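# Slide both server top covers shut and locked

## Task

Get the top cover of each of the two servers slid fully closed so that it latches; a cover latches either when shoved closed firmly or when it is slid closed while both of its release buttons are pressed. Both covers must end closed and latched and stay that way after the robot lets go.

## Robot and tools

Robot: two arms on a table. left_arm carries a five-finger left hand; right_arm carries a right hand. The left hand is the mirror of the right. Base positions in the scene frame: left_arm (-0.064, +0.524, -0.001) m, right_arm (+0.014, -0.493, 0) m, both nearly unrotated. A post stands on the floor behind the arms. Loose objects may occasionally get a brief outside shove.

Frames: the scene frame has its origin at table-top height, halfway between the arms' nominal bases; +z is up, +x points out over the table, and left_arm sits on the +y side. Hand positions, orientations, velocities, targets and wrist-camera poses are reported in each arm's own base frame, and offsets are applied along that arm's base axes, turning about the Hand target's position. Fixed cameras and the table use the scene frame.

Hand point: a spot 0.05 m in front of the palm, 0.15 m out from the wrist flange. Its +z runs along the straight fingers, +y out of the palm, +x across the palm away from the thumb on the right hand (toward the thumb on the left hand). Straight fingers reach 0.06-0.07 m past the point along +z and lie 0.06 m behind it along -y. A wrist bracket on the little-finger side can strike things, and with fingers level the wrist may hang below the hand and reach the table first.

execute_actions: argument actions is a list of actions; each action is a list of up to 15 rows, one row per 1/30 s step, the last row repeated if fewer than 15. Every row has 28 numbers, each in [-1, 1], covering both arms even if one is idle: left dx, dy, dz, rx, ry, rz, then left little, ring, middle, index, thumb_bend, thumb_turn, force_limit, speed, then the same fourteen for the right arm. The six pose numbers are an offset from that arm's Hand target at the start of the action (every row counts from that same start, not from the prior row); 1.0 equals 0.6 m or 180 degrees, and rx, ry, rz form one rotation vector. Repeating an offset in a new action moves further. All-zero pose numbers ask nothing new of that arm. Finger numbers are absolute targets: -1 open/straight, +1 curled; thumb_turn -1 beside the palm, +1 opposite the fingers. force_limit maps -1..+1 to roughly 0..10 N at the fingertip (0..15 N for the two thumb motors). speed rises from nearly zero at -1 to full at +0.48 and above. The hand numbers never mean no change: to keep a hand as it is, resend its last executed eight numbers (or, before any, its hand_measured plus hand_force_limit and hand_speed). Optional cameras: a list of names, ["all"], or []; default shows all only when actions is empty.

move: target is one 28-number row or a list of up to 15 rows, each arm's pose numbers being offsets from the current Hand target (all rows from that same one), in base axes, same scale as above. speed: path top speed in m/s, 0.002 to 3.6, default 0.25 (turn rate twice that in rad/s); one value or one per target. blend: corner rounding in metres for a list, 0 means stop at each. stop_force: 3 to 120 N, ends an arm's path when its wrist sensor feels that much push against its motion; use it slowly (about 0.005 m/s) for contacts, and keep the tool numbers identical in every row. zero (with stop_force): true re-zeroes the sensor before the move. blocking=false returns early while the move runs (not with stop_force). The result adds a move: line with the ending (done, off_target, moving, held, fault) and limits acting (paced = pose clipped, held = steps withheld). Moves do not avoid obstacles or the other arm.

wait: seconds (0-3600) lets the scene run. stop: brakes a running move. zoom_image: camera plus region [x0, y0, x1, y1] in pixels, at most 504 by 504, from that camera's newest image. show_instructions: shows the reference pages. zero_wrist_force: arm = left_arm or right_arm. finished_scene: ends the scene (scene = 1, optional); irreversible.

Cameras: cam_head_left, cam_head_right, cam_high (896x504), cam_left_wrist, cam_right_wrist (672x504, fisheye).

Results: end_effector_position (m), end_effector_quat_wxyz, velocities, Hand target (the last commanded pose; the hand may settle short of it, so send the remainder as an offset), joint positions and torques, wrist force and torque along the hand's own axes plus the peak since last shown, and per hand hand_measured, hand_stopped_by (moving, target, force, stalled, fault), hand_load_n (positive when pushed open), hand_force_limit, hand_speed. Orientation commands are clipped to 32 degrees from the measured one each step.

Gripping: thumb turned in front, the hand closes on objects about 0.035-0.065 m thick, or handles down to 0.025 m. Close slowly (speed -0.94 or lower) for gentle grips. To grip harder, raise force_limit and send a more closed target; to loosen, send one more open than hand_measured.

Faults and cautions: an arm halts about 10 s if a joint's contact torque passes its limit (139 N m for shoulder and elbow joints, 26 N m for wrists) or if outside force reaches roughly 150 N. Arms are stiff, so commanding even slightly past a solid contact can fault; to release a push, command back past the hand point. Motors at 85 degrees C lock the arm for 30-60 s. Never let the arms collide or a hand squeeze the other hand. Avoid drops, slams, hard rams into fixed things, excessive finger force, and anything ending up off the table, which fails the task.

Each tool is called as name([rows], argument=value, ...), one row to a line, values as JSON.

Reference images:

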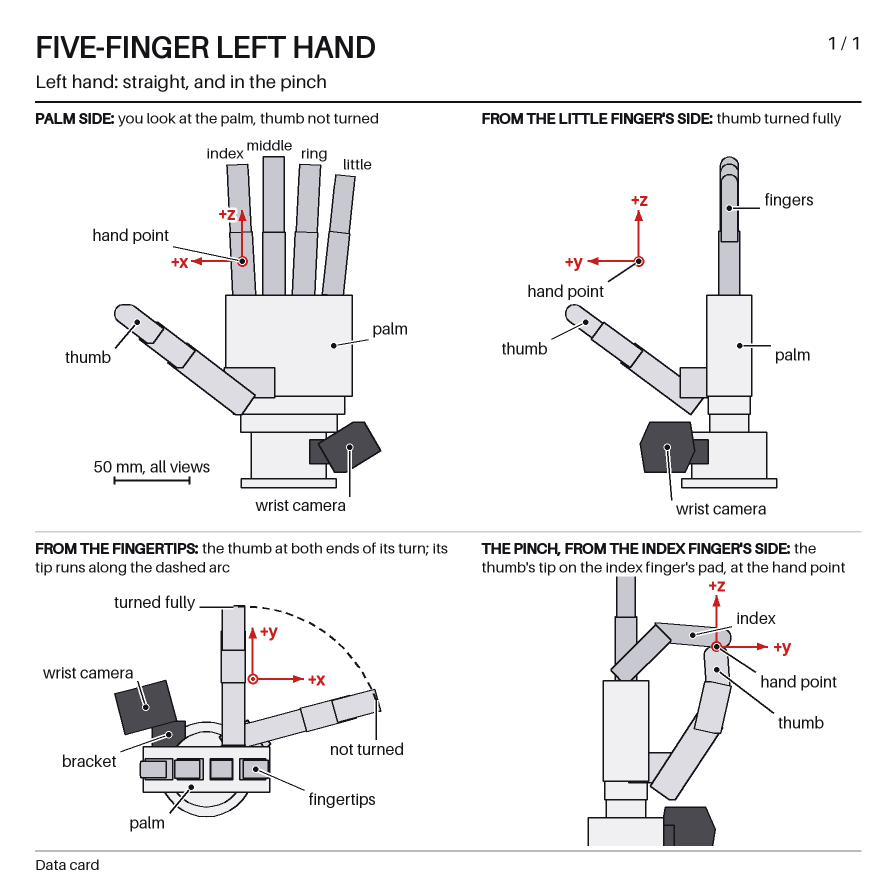

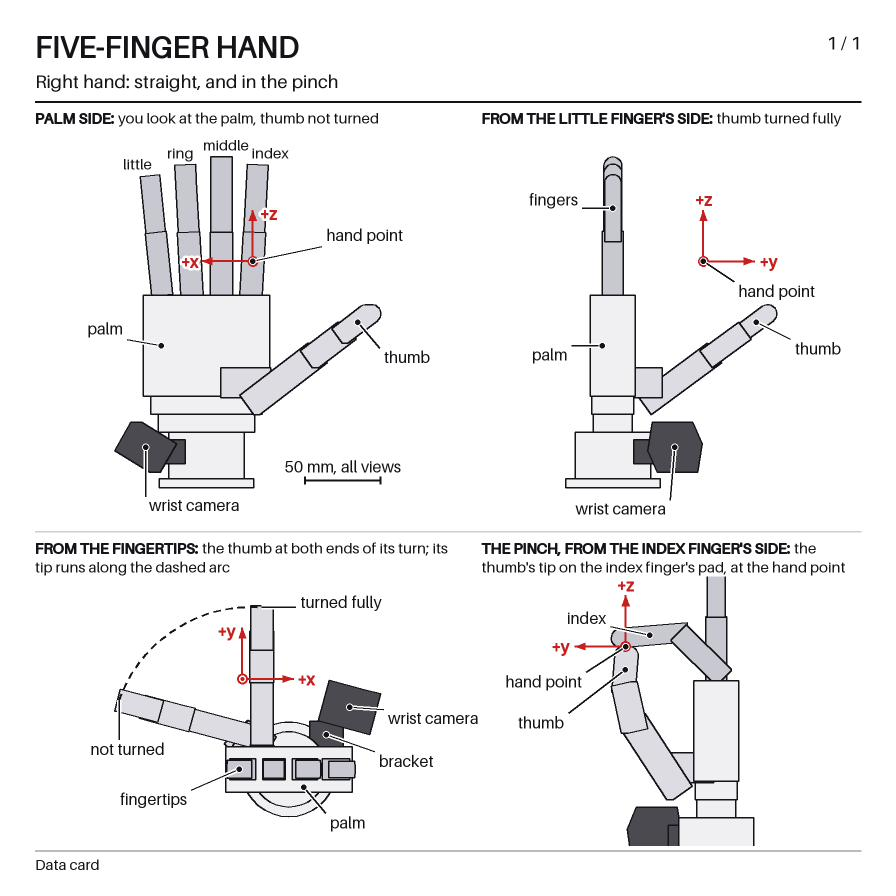

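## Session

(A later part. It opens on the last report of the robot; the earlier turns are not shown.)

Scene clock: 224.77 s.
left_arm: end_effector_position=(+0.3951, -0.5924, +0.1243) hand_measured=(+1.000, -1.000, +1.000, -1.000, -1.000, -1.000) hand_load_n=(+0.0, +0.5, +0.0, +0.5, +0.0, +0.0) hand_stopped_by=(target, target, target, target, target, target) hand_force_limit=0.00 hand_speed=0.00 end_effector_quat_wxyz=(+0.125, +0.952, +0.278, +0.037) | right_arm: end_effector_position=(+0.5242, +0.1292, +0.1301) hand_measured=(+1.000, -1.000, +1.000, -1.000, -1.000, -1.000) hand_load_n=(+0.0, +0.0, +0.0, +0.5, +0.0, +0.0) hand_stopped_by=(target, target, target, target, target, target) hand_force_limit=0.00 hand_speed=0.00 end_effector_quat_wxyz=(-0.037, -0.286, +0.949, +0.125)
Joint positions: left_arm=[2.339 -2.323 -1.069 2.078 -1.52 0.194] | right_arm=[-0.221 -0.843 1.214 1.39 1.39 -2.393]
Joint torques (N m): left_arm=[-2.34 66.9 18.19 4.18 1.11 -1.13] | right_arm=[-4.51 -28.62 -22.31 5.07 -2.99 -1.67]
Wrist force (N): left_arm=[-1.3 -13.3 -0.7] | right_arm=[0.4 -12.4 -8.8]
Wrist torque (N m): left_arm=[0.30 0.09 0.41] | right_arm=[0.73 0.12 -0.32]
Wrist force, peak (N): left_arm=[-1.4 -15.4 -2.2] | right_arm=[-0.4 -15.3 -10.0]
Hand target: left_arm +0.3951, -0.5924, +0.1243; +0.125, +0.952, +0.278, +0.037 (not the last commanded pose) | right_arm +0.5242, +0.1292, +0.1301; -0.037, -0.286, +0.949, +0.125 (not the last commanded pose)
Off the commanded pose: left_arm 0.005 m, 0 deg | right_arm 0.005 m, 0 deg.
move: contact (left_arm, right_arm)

move(target=[0,0,0.01,0,0,0,1,-1,1,-1,-1,-1,0,0,0,0,0.01,0,0,0,1,-1,1,-1,-1,-1,0,0], speed=0.01, cameras=["cam_left_wrist", "cam_right_wrist", "cam_high"])

zoom_image(camera="cam_left_wrist", region=[0, 60, 150, 300])

zoom_image(camera="cam_right_wrist", region=[530, 140, 672, 390])

Scene clock: 228.60 s.
left_arm: end_effector_position=(+0.3951, -0.5924, +0.1302) hand_measured=(+1.000, -1.000, +1.000, -1.000, -1.000, -1.000) hand_load_n=(+0.0, +0.5, +0.0, +0.5, +0.0, +0.0) hand_stopped_by=(target, target, target, target, target, target) hand_force_limit=0.00 hand_speed=0.00 end_effector_quat_wxyz=(+0.125, +0.952, +0.278, +0.037) | right_arm: end_effector_position=(+0.5242, +0.1292, +0.1360) hand_measured=(+1.000, -1.000, +1.000, -1.000, -1.000, -1.000) hand_load_n=(+0.0, +0.0, +0.0, +0.5, +0.0, +0.0) hand_stopped_by=(target, target, target, target, target, target) hand_force_limit=0.00 hand_speed=0.00 end_effector_quat_wxyz=(-0.037, -0.286, +0.949, +0.125)
Joint positions: left_arm=[2.339 -2.319 -1.06 2.066 -1.52 0.194] | right_arm=[-0.221 -0.848 1.207 1.402 1.39 -2.393]
Joint torques (N m): left_arm=[-1.87 66.67 30.11 -1.02 1.22 -1.12] | right_arm=[-4.32 -57.57 -24.33 6.2 -3.45 -1.73]
Wrist force (N): left_arm=[-0.6 -13.6 -0.1] | right_arm=[0.4 -13.1 0.1]
Wrist torque (N m): left_arm=[0.32 0.04 0.47] | right_arm=[0.19 -0.09 -0.34]
Wrist force, peak (N): left_arm=[-1.1 -15.6 -0.5] | right_arm=[0.1 -12.7 -9.1]
Hand target: left_arm +0.3951, -0.5924, +0.1303; +0.125, +0.952, +0.278, +0.037 | right_arm +0.5242, +0.1292, +0.1361; -0.037, -0.286, +0.949, +0.125
Off the commanded pose: left_arm 0.000 m, 0 deg | right_arm 0.000 m, 0 deg.
move: done
cam_left_wrist: T_world_to_cam=[[-0.30708, 0.92407, -0.22761, 0.69406], [0.7033, 0.38147, 0.59987, -0.13579], [0.64115, 0.02413, -0.76704, -0.02254]] pos_world=[0.32309, -0.58901, 0.22215]
cam_right_wrist: T_world_to_cam=[[-0.7464, 0.63438, 0.20115, 0.28748], [0.62713, 0.56931, 0.53159, -0.46791], [0.22271, 0.52292, -0.82277, 0.04133]] pos_world=[0.49881, 0.0624, 0.22491]
Images, in order (width x height): cam_high 896x504, cam_left_wrist 672x504, cam_right_wrist 672x504.

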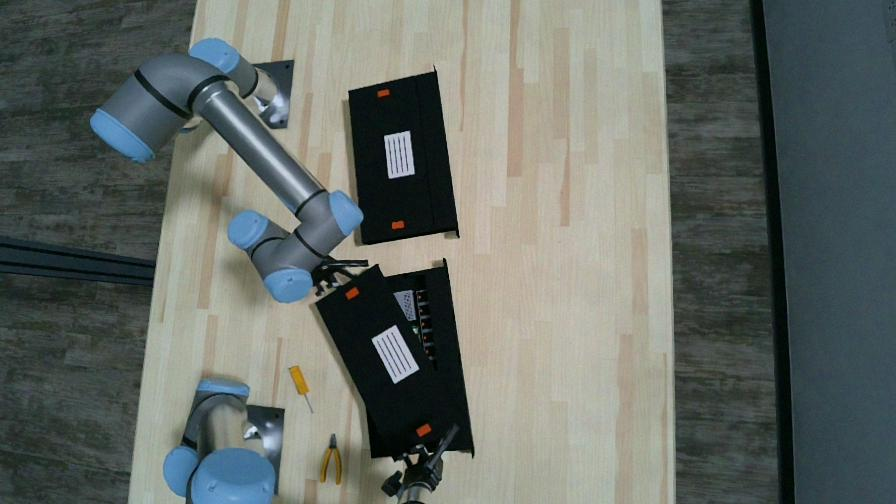

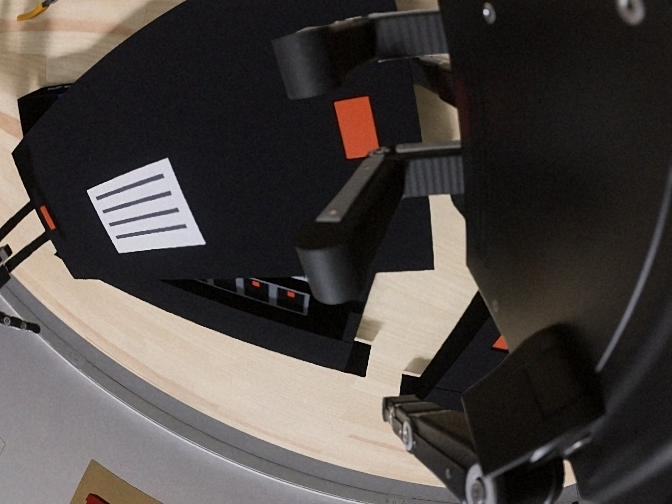

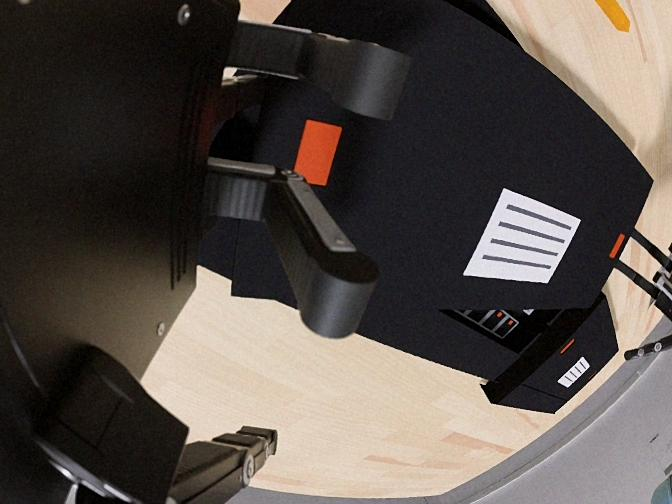

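Scaled by 2.100 from the camera's image (finer frame: 960x720).

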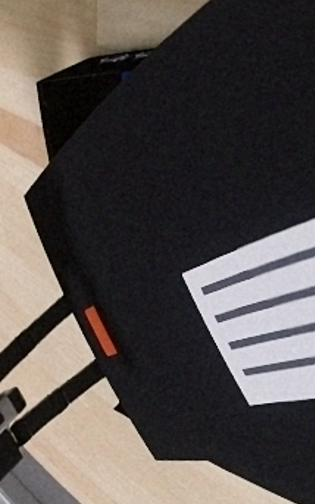

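Scaled by 2.016 from the camera's image (finer frame: 960x720).

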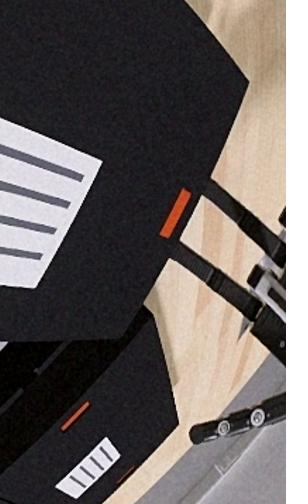

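move(target=[0,0,0.0333,0,0,0,1,-1,1,-1,-1,-1,0,0,0,0,0.0333,0,0,0,1,-1,1,-1,-1,-1,0,0], speed=0.03)

Scene clock: 258.40 s.
left_arm: end_effector_position=(+0.3951, -0.5924, +0.1501) hand_measured=(+1.000, -1.000, +1.000, -1.000, -1.000, -1.000) hand_load_n=(+0.0, +0.5, +0.0, +0.0, +0.0, +0.0) hand_stopped_by=(target, target, target, target, target, target) hand_force_limit=0.00 hand_speed=0.00 end_effector_quat_wxyz=(+0.125, +0.952, +0.278, +0.037) | right_arm: end_effector_position=(+0.5242, +0.1292, +0.1560) hand_measured=(+1.000, -1.000, +1.000, -1.000, -1.000, -1.000) hand_load_n=(+0.0, +0.5, +0.0, +0.0, +0.0, +0.0) hand_stopped_by=(target, target, target, target, target, target) hand_force_limit=0.00 hand_speed=0.00 end_effector_quat_wxyz=(-0.037, -0.286, +0.949, +0.125)
Joint positions: left_arm=[2.339 -2.308 -1.028 2.022 -1.52 0.194] | right_arm=[-0.221 -0.865 1.182 1.443 1.39 -2.393]
Joint torques (N m): left_arm=[-0.93 66.74 30.4 -0.8 1.92 -0.77] | right_arm=[-4.66 -59.28 -25.19 6.41 -3.26 -0.66]
Wrist force (N): left_arm=[-0.7 -13.6 0.0] | right_arm=[0.3 -13.6 -0.2]
Wrist torque (N m): left_arm=[0.32 0.06 0.46] | right_arm=[0.15 -0.07 -0.36]
Wrist force, peak (N): left_arm=[-0.9 -14.0 -0.1] | right_arm=[0.5 -13.8 -0.2]
Hand target: left_arm +0.3951, -0.5924, +0.1502; +0.125, +0.952, +0.278, +0.037 | right_arm +0.5242, +0.1292, +0.1561; -0.037, -0.286, +0.949, +0.125
Off the commanded pose: left_arm 0.000 m, 0 deg | right_arm 0.000 m, 0 deg.
move: done

move([
  [0.02278,0.00332,0,0,0,-0.02074,1,-1,1,-1,-1,-1,0,0,-0.01083,-0.01701,0,0,0,-0.02074,1,-1,1,-1,-1,-1,0,0],
  [0.04605,0.00542,0,0,0,-0.04148,1,-1,1,-1,-1,-1,0,0,-0.02245,-0.03299,0,0,0,-0.04148,1,-1,1,-1,-1,-1,0,0],
], speed=0.03, blend=[0.002,0], cameras=["cam_high","cam_left_wrist","cam_right_wrist"])

Scene clock: 262.57 s.
left_arm: end_effector_position=(+0.4227, -0.5892, +0.1502) hand_measured=(+1.000, -1.000, +1.000, -1.000, -1.000, -1.000) hand_load_n=(+0.0, +0.5, +0.0, +0.0, +0.0, +0.0) hand_stopped_by=(target, target, target, target, target, target) hand_force_limit=0.00 hand_speed=0.00 end_effector_quat_wxyz=(+0.127, +0.968, +0.215, +0.029) | right_arm: end_effector_position=(+0.5108, +0.1094, +0.1561) hand_measured=(+1.000, -1.000, +1.000, -1.000, -1.000, -1.000) hand_load_n=(+0.0, +0.5, +0.0, +0.5, +0.0, +0.0) hand_stopped_by=(target, target, target, target, target, target) hand_force_limit=0.00 hand_speed=0.00 end_effector_quat_wxyz=(-0.029, -0.223, +0.966, +0.127)
Joint positions: left_arm=[2.405 -2.336 -0.982 1.99 -1.471 0.384] | right_arm=[-0.278 -0.936 1.301 1.383 1.377 -2.32]
Joint torques (N m): left_arm=[7.83 39.35 29.81 -1.8 3.03 1.85] | right_arm=[-6.62 -54.65 -2.71 3.54 -4.28 1.57]
Wrist force (N): left_arm=[-0.7 -11.5 0.3] | right_arm=[0.4 -11.1 0.1]
Wrist torque (N m): left_arm=[0.36 0.07 0.31] | right_arm=[0.25 -0.09 -0.30]
Wrist force, peak (N): left_arm=[-0.6 -16.3 -0.4] | right_arm=[0.3 -15.7 -0.5]
Hand target: left_arm +0.4228, -0.5892, +0.1502; +0.127, +0.968, +0.215, +0.029 | right_arm +0.5108, +0.1094, +0.1561; -0.029, -0.223, +0.966, +0.127
Off the commanded pose: left_arm 0.000 m, 0 deg | right_arm 0.000 m, 0 deg.
move: done
cam_left_wrist: T_world_to_cam=[[-0.18457, 0.95608, -0.22772, 0.67117], [0.74685, 0.28705, 0.59984, -0.24259], [0.63886, -0.05936, -0.76703, -0.07315]] pos_world=[0.35178, -0.57639, 0.24225]
cam_right_wrist: T_world_to_cam=[[-0.65774, 0.72589, 0.20115, 0.23063], [0.69572, 0.4831, 0.53158, -0.48449], [0.28869, 0.48959, -0.82277, 0.04115]] pos_world=[0.47689, 0.0465, 0.24501]

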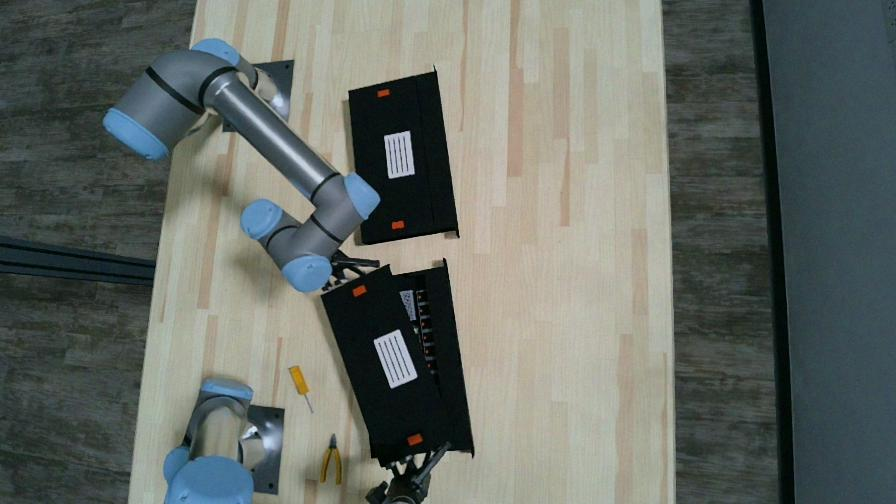

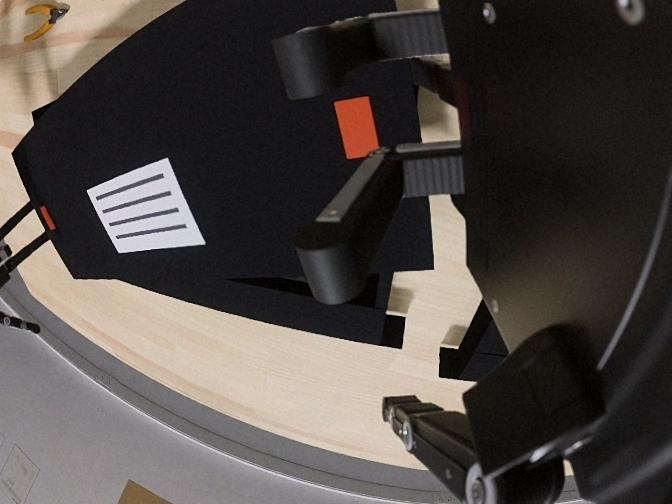

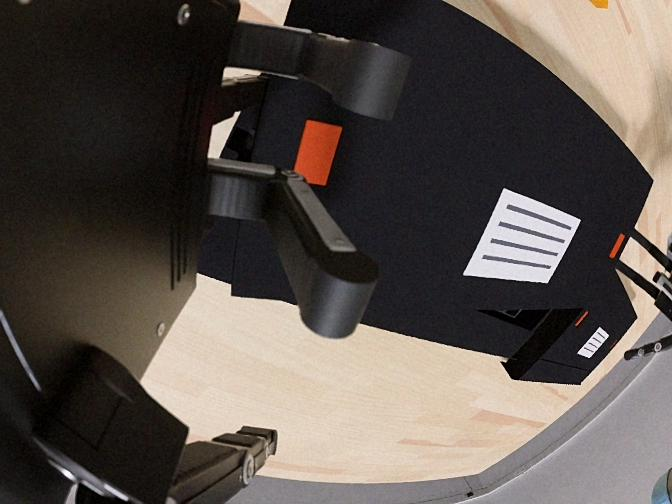

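move([
  [0.02363,0.00077,0,0,0,-0.02074,1,-1,1,-1,-1,-1,0,0,-0.01233,-0.0148,0,0,0,-0.02074,1,-1,1,-1,-1,-1,0,0],
  [0.04757,0.00027,0,0,0,-0.04148,1,-1,1,-1,-1,-1,0,0,-0.02532,-0.02849,0,0,0,-0.04148,1,-1,1,-1,-1,-1,0,0],
  [0.07178,-0.00147,0,0,0,-0.06222,1,-1,1,-1,-1,-1,0,0,-0.03887,-0.04099,0,0,0,-0.06222,1,-1,1,-1,-1,-1,0,0],
  [0.09618,-0.00454,0,0,0,-0.08296,1,-1,1,-1,-1,-1,0,0,-0.05301,-0.0523,0,0,0,-0.08296,1,-1,1,-1,-1,-1,0,0],
], speed=0.03, blend=[0.002,0.002,0.002,0], cameras=["all"])

zoom_image(camera="cam_high", region=[320, 250, 480, 370])

zoom_image(camera="cam_high", region=[340, 360, 500, 480])

zoom_image(camera="cam_left_wrist", region=[0, 60, 300, 360])

Scene clock: 272.07 s.
left_arm: end_effector_position=(+0.4804, -0.5919, +0.1502) hand_measured=(+1.000, -1.000, +1.000, -1.000, -1.000, -1.000) hand_load_n=(+0.0, +0.5, +0.0, +0.0, +0.0, +0.0) hand_stopped_by=(target, target, target, target, target, target) hand_force_limit=0.00 hand_speed=0.00 end_effector_quat_wxyz=(+0.130, +0.988, +0.088, +0.012) | right_arm: end_effector_position=(+0.4790, +0.0780, +0.1561) hand_measured=(+1.000, -1.000, +1.000, -1.000, -1.000, -1.000) hand_load_n=(+0.0, +0.5, +0.0, +0.0, -0.5, +0.0) hand_stopped_by=(target, target, target, target, target, target) hand_force_limit=0.00 hand_speed=0.00 end_effector_quat_wxyz=(-0.012, -0.096, +0.987, +0.130)
Joint positions: left_arm=[2.513 -2.473 -0.747 1.841 -1.391 0.748] | right_arm=[-0.387 -1.079 1.526 1.27 1.353 -2.167]
Joint torques (N m): left_arm=[3.46 42.99 29.7 -1.73 4.96 1.85] | right_arm=[-6.02 -49.69 -2.42 3.58 -5.34 1.44]
Wrist force (N): left_arm=[-0.7 -16.0 -0.7] | right_arm=[0.3 -15.3 -0.8]
Wrist torque (N m): left_arm=[0.40 0.06 0.40] | right_arm=[0.33 -0.04 -0.42]
Wrist force, peak (N): left_arm=[-0.5 -18.9 -1.1] | right_arm=[0.4 -17.8 -1.2]
Hand target: left_arm +0.4805, -0.5919, +0.1502; +0.130, +0.988, +0.088, +0.012 | right_arm +0.4790, +0.0780, +0.1561; -0.012, -0.096, +0.987, +0.130
Off the commanded pose: left_arm 0.000 m, 0 deg | right_arm 0.000 m, 0 deg.
move: done
cam_left_wrist: T_world_to_cam=[[0.068, 0.97137, -0.22764, 0.57215], [0.79558, 0.08489, 0.59987, -0.42798], [0.60202, -0.2219, -0.76703, -0.18869]] pos_world=[0.41519, -0.56131, 0.24225]
cam_right_wrist: T_world_to_cam=[[-0.44849, 0.87086, 0.20116, 0.12096], [0.79674, 0.28754, 0.53153, -0.48032], [0.40504, 0.39866, -0.82281, 0.01706]] pos_world=[0.43003, 0.02597, 0.24501]

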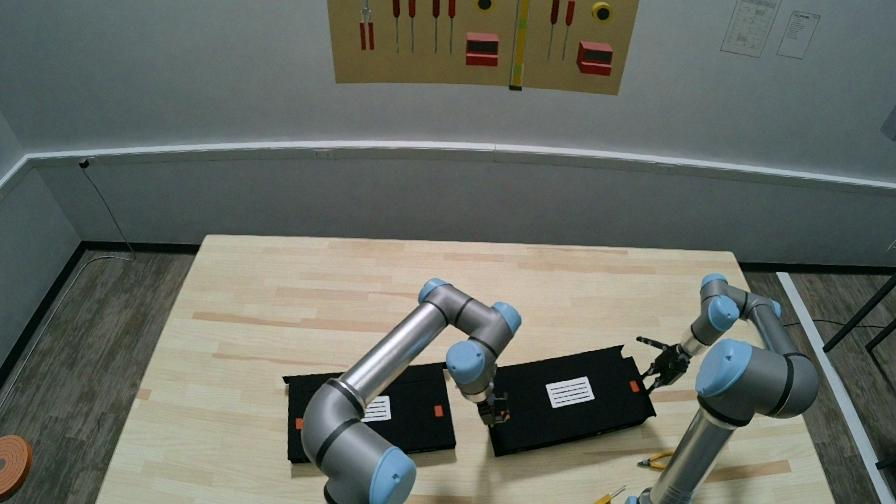

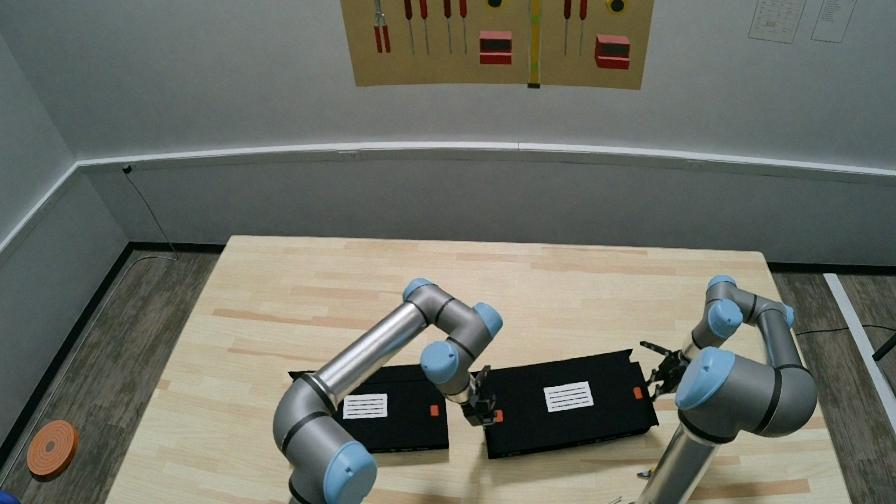

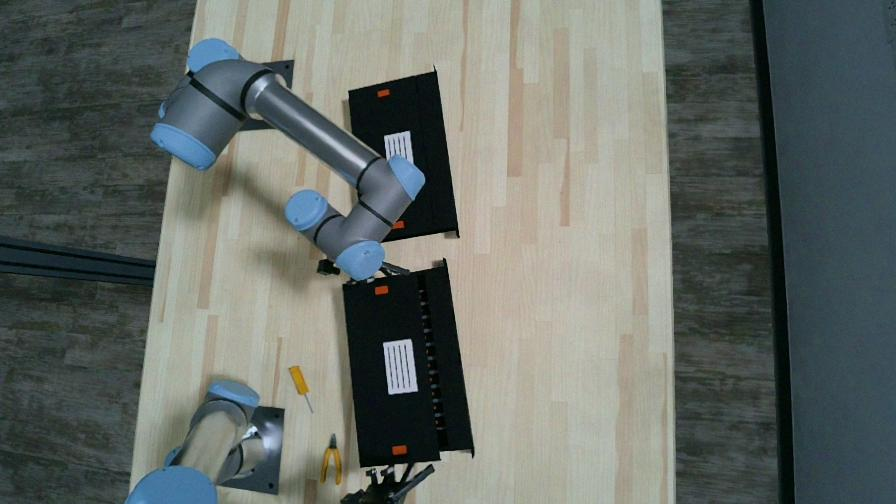

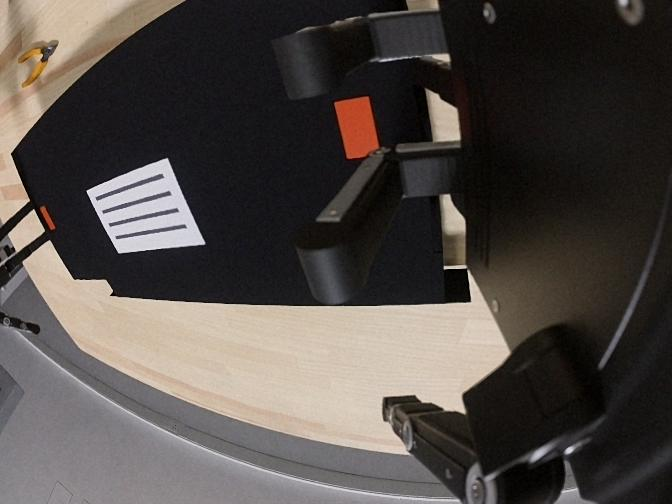

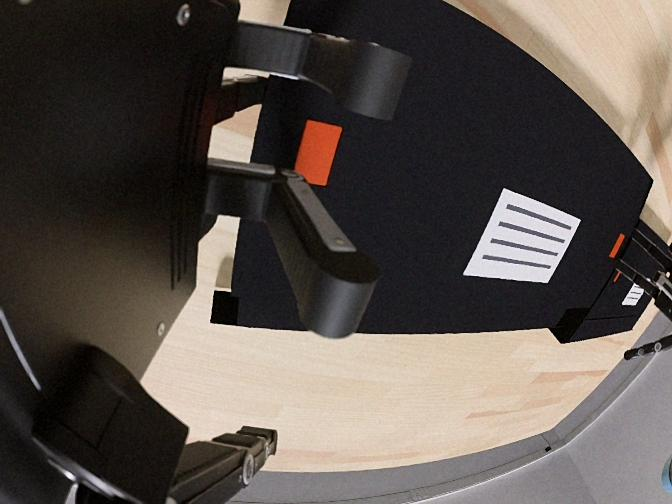

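Scaled by 3.150 from the camera's image (finer frame: 1280x720).

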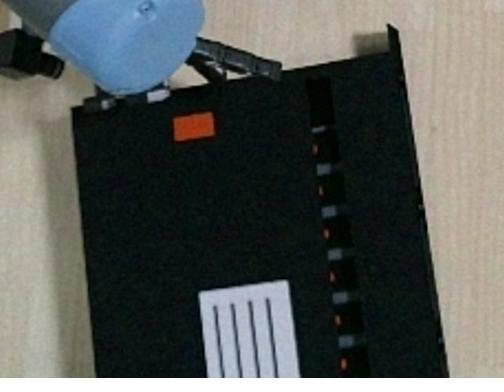

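Scaled by 3.150 from the camera's image (finer frame: 1280x720).

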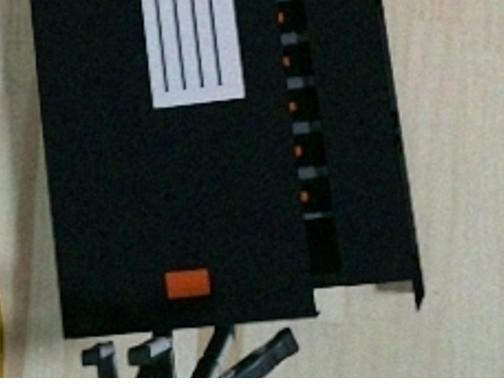

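Scaled by 1.680 from the camera's image (finer frame: 960x720).

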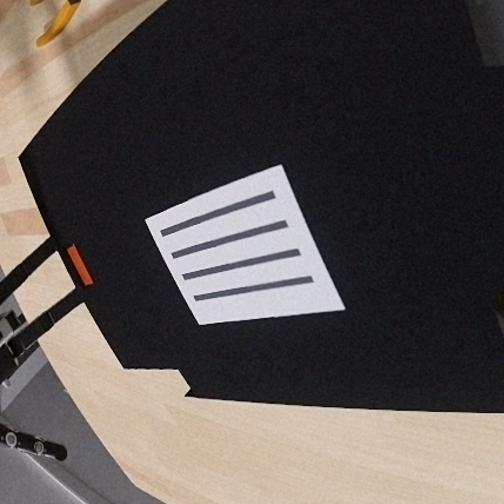

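move([
  [-0.002,0.0115,0,0,0,0,1,-1,1,-1,-1,-1,0,0,-0.0022,0.0115,0,0,0,0,1,-1,1,-1,-1,-1,0,0],
  [-0.002,0.0115,-0.035,0,0,0,1,-1,1,-1,-1,-1,0,0,-0.0022,0.0115,-0.035,0,0,0,1,-1,1,-1,-1,-1,0,0],
], speed=0.02, blend=[0.002,0], cameras=["all"])

zoom_image(camera="cam_high", region=[330, 250, 480, 370])

zoom_image(camera="cam_high", region=[340, 370, 490, 480])

zoom_image(camera="cam_left_wrist", region=[0, 100, 160, 320])

zoom_image(camera="cam_right_wrist", region=[500, 140, 672, 390])

Scene clock: 294.90 s.
left_arm: end_effector_position=(+0.4793, -0.5850, +0.1293) hand_measured=(+1.000, -1.000, +1.000, -1.000, -1.000, -1.000) hand_load_n=(+0.0, +0.5, +0.0, +0.5, +0.0, +0.0) hand_stopped_by=(target, target, target, target, target, target) hand_force_limit=0.00 hand_speed=0.00 end_effector_quat_wxyz=(+0.130, +0.988, +0.088, +0.012) | right_arm: end_effector_position=(+0.4777, +0.0849, +0.1352) hand_measured=(+1.000, -1.000, +1.000, -1.000, -1.000, -1.000) hand_load_n=(+0.0, +0.5, +0.5, +0.5, +0.0, +0.0) hand_stopped_by=(target, target, target, target, target, target) hand_force_limit=0.00 hand_speed=0.00 end_effector_quat_wxyz=(-0.012, -0.096, +0.987, +0.130)
Joint positions: left_arm=[2.521 -2.461 -0.824 1.903 -1.389 0.756] | right_arm=[-0.374 -1.061 1.557 1.218 1.351 -2.154]
Joint torques (N m): left_arm=[3.95 42.66 17.5 3.61 4.63 1.77] | right_arm=[14.97 -25.23 -2.54 3.44 -5.01 1.6]
Wrist force (N): left_arm=[-0.7 -16.0 -1.1] | right_arm=[-0.1 -13.9 -0.2]
Wrist torque (N m): left_arm=[0.32 0.04 0.42] | right_arm=[0.27 -0.06 -0.42]
Wrist force, peak (N): left_arm=[-0.5 -16.1 -0.6] | right_arm=[0.4 -15.4 -0.5]
Hand target: left_arm +0.4793, -0.5850, +0.1292; +0.130, +0.988, +0.088, +0.012 | right_arm +0.4777, +0.0849, +0.1351; -0.012, -0.096, +0.987, +0.130
Off the commanded pose: left_arm 0.000 m, 0 deg | right_arm 0.000 m, 0 deg.
move: done
cam_left_wrist: T_world_to_cam=[[0.06821, 0.97136, -0.22761, 0.56068], [0.79557, 0.08471, 0.59991, -0.41518], [0.60201, -0.222, -0.76701, -0.20252]] pos_world=[0.41398, -0.55441, 0.22135]
cam_right_wrist: T_world_to_cam=[[-0.44833, 0.87093, 0.20122, 0.11849], [0.79679, 0.28735, 0.53156, -0.47018], [0.40513, 0.39864, -0.82278, -0.0024]] pos_world=[0.42873, 0.03287, 0.22411]

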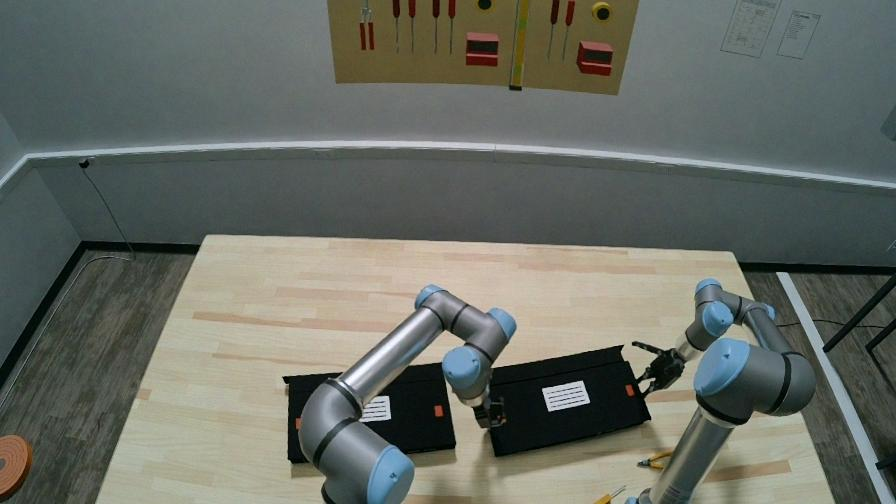

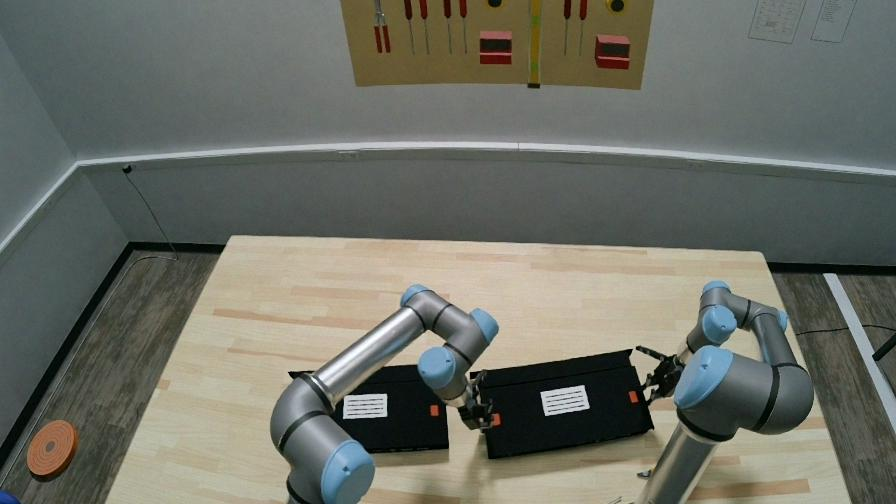

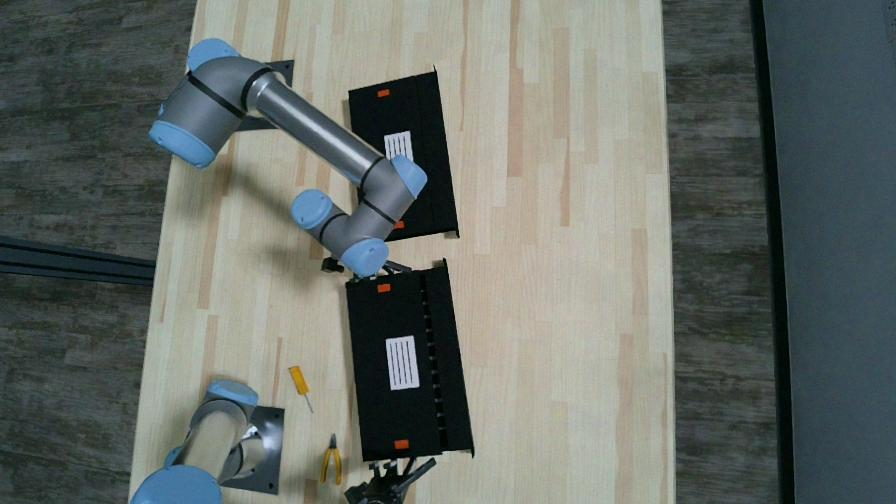

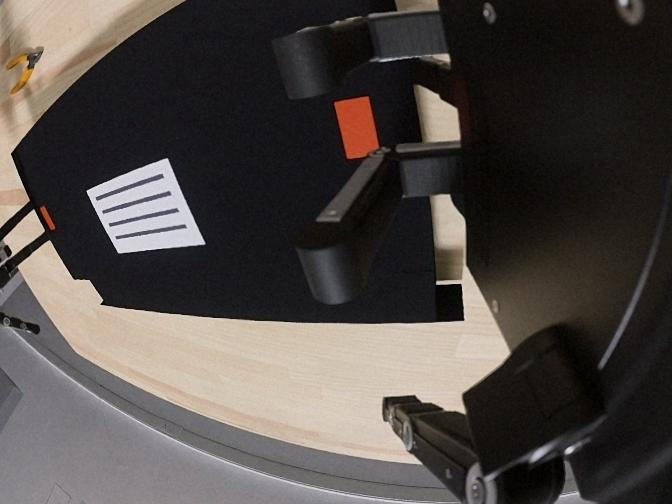

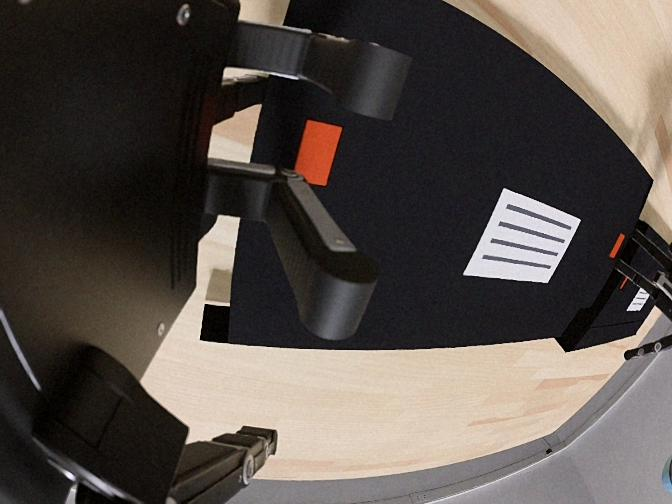

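Scaled by 3.360 from the camera's image (finer frame: 1280x720).

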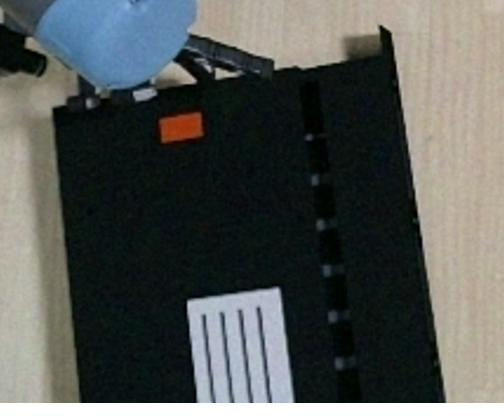

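Scaled by 3.360 from the camera's image (finer frame: 1280x720).

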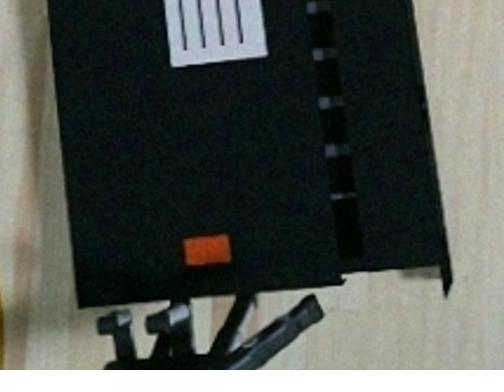

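Scaled by 2.291 from the camera's image (finer frame: 960x720).

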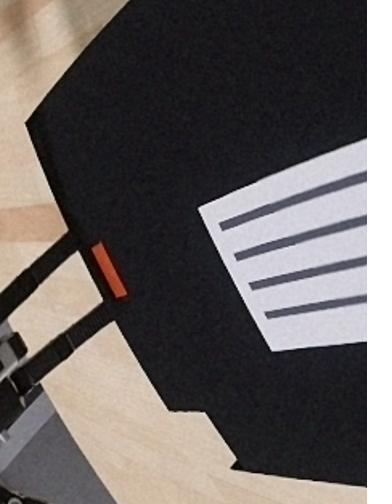

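Scaled by 2.016 from the camera's image (finer frame: 960x720).

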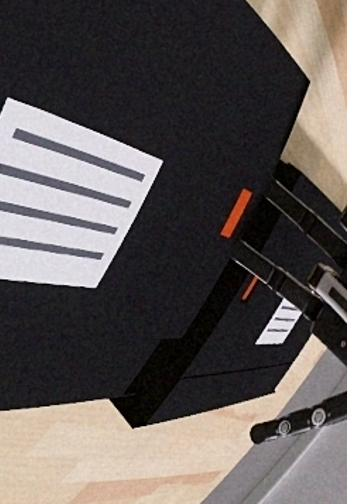

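zoom_image(camera="cam_high", region=[400, 240, 470, 300])

zoom_image(camera="cam_high", region=[420, 410, 490, 470])

zoom_image(camera="cam_high", region=[420, 330, 490, 390])

Scaled by 7.200 from the camera's image (finer frame: 1280x720).

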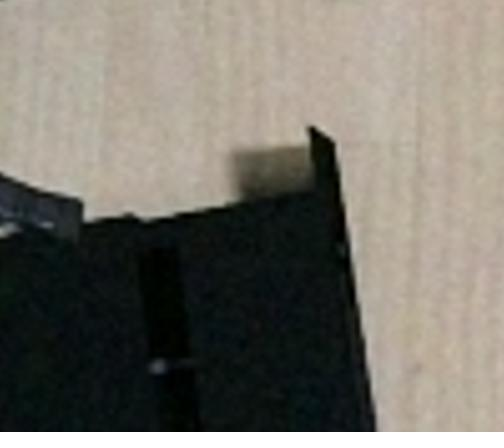

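Scaled by 7.200 from the camera's image (finer frame: 1280x720).

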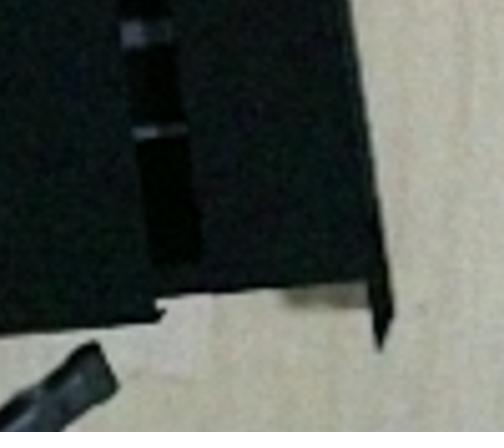

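Scaled by 7.200 from the camera's image (finer frame: 1280x720).

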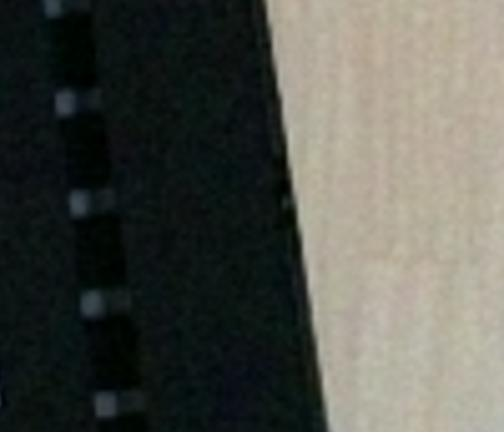

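move(target=[-0.00107,-0.00006,-0.03,0,0,0.00111,1,-1,1,-1,-1,-1,0,0,0.00101,0.00034,-0.03,0,0,0.00111,1,-1,1,-1,-1,-1,0,0], speed=0.005, stop_force=4, cameras=["all"])

Scene clock: 325.30 s.
left_arm: end_effector_position=(+0.4789, -0.5850, +0.1179) hand_measured=(+1.000, -1.000, +1.000, -1.000, -1.000, -1.000) hand_load_n=(+0.0, +0.5, +0.5, +0.5, +0.0, +0.0) hand_stopped_by=(target, target, target, target, target, target) hand_force_limit=0.00 hand_speed=0.00 end_effector_quat_wxyz=(+0.130, +0.987, +0.089, +0.012) | right_arm: end_effector_position=(+0.4779, +0.0850, +0.1290) hand_measured=(+1.000, -1.000, +1.000, -1.000, -1.000, -1.000) hand_load_n=(+0.0, +0.5, +0.0, +0.0, -0.5, +0.0) hand_stopped_by=(target, target, target, target, target, target) hand_force_limit=0.00 hand_speed=0.00 end_effector_quat_wxyz=(-0.013, -0.096, +0.987, +0.130)
Joint positions: left_arm=[2.52 -2.465 -0.845 1.929 -1.39 0.753] | right_arm=[-0.373 -1.054 1.562 1.205 1.351 -2.155]
Joint torques (N m): left_arm=[-9.77 54.59 29.24 -0.77 1.6 0.2] | right_arm=[9.95 -47.01 -22.93 3.67 -2.09 1.4]
Wrist force (N): left_arm=[-3.6 -16.6 -5.5] | right_arm=[-2.4 -10.4 -2.1]
Wrist torque (N m): left_arm=[0.61 -0.07 0.37] | right_arm=[0.37 -0.03 -0.41]
Wrist force, peak (N): left_arm=[-4.5 -17.3 -9.1] | right_arm=[-1.1 -15.4 -5.2]
Hand target: left_arm +0.4789, -0.5850, +0.1179; +0.130, +0.987, +0.089, +0.012 (not the last commanded pose) | right_arm +0.4779, +0.0850, +0.1290; -0.013, -0.096, +0.987, +0.130 (not the last commanded pose)
Off the commanded pose: left_arm 0.007 m, 0 deg | right_arm 0.012 m, 0 deg.
move: contact (left_arm, right_arm)
cam_left_wrist: T_world_to_cam=[[0.06603, 0.9715, -0.22764, 0.55919], [0.79543, 0.08649, 0.59984, -0.40695], [0.60244, -0.22068, -0.76705, -0.21049]] pos_world=[0.41359, -0.55451, 0.20995]
cam_right_wrist: T_world_to_cam=[[-0.44936, 0.87041, 0.20116, 0.12032], [0.79645, 0.28834, 0.53153, -0.46687], [0.40464, 0.39906, -0.82281, -0.00746]] pos_world=[0.42893, 0.03287, 0.21781]

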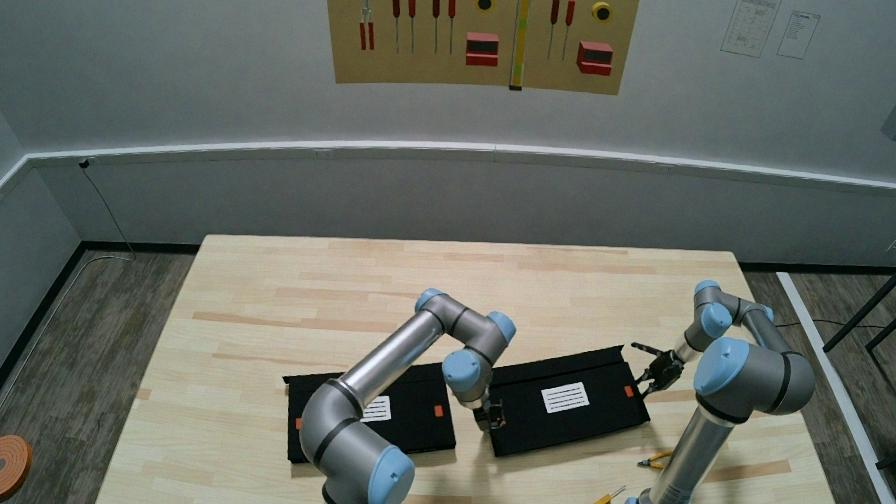

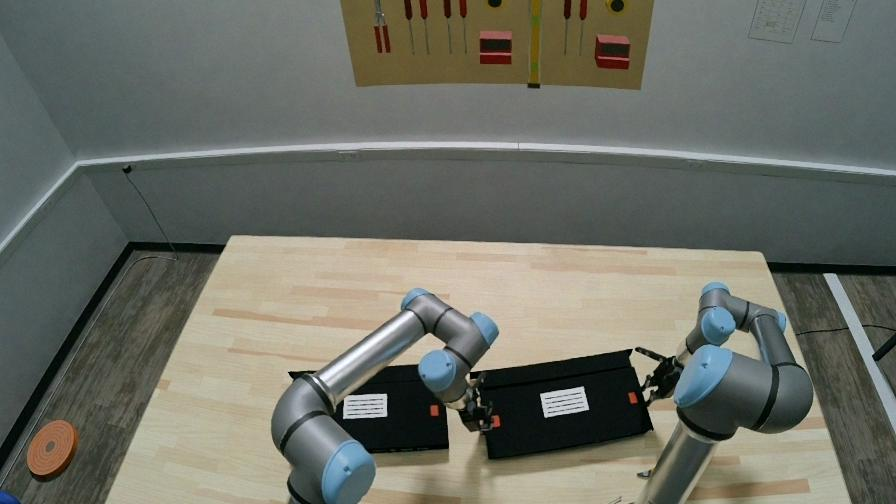

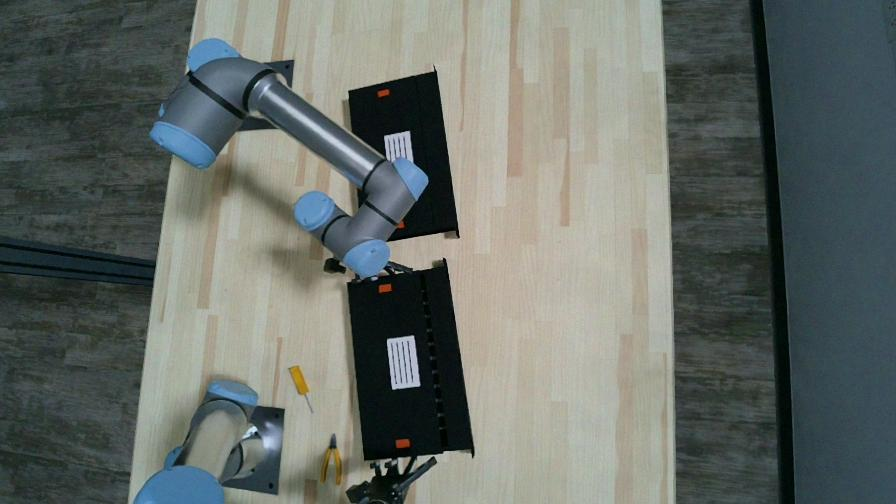

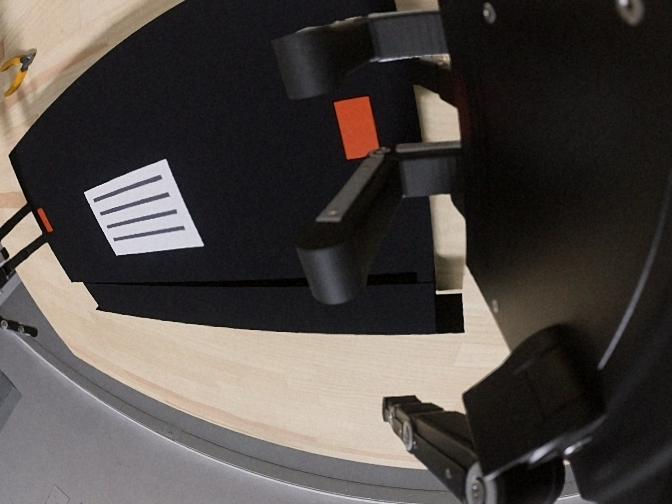

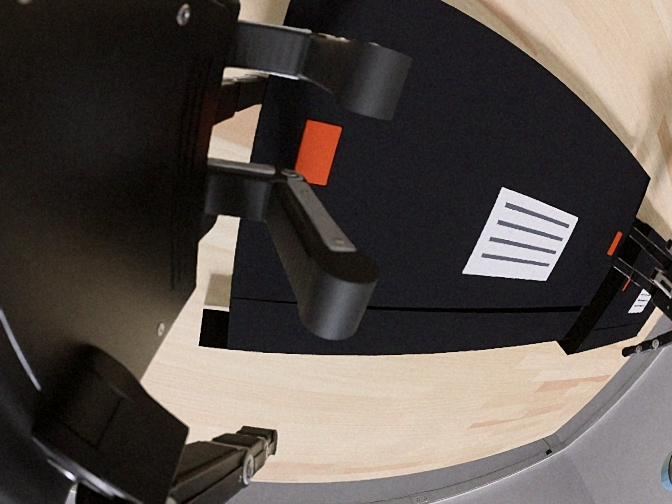

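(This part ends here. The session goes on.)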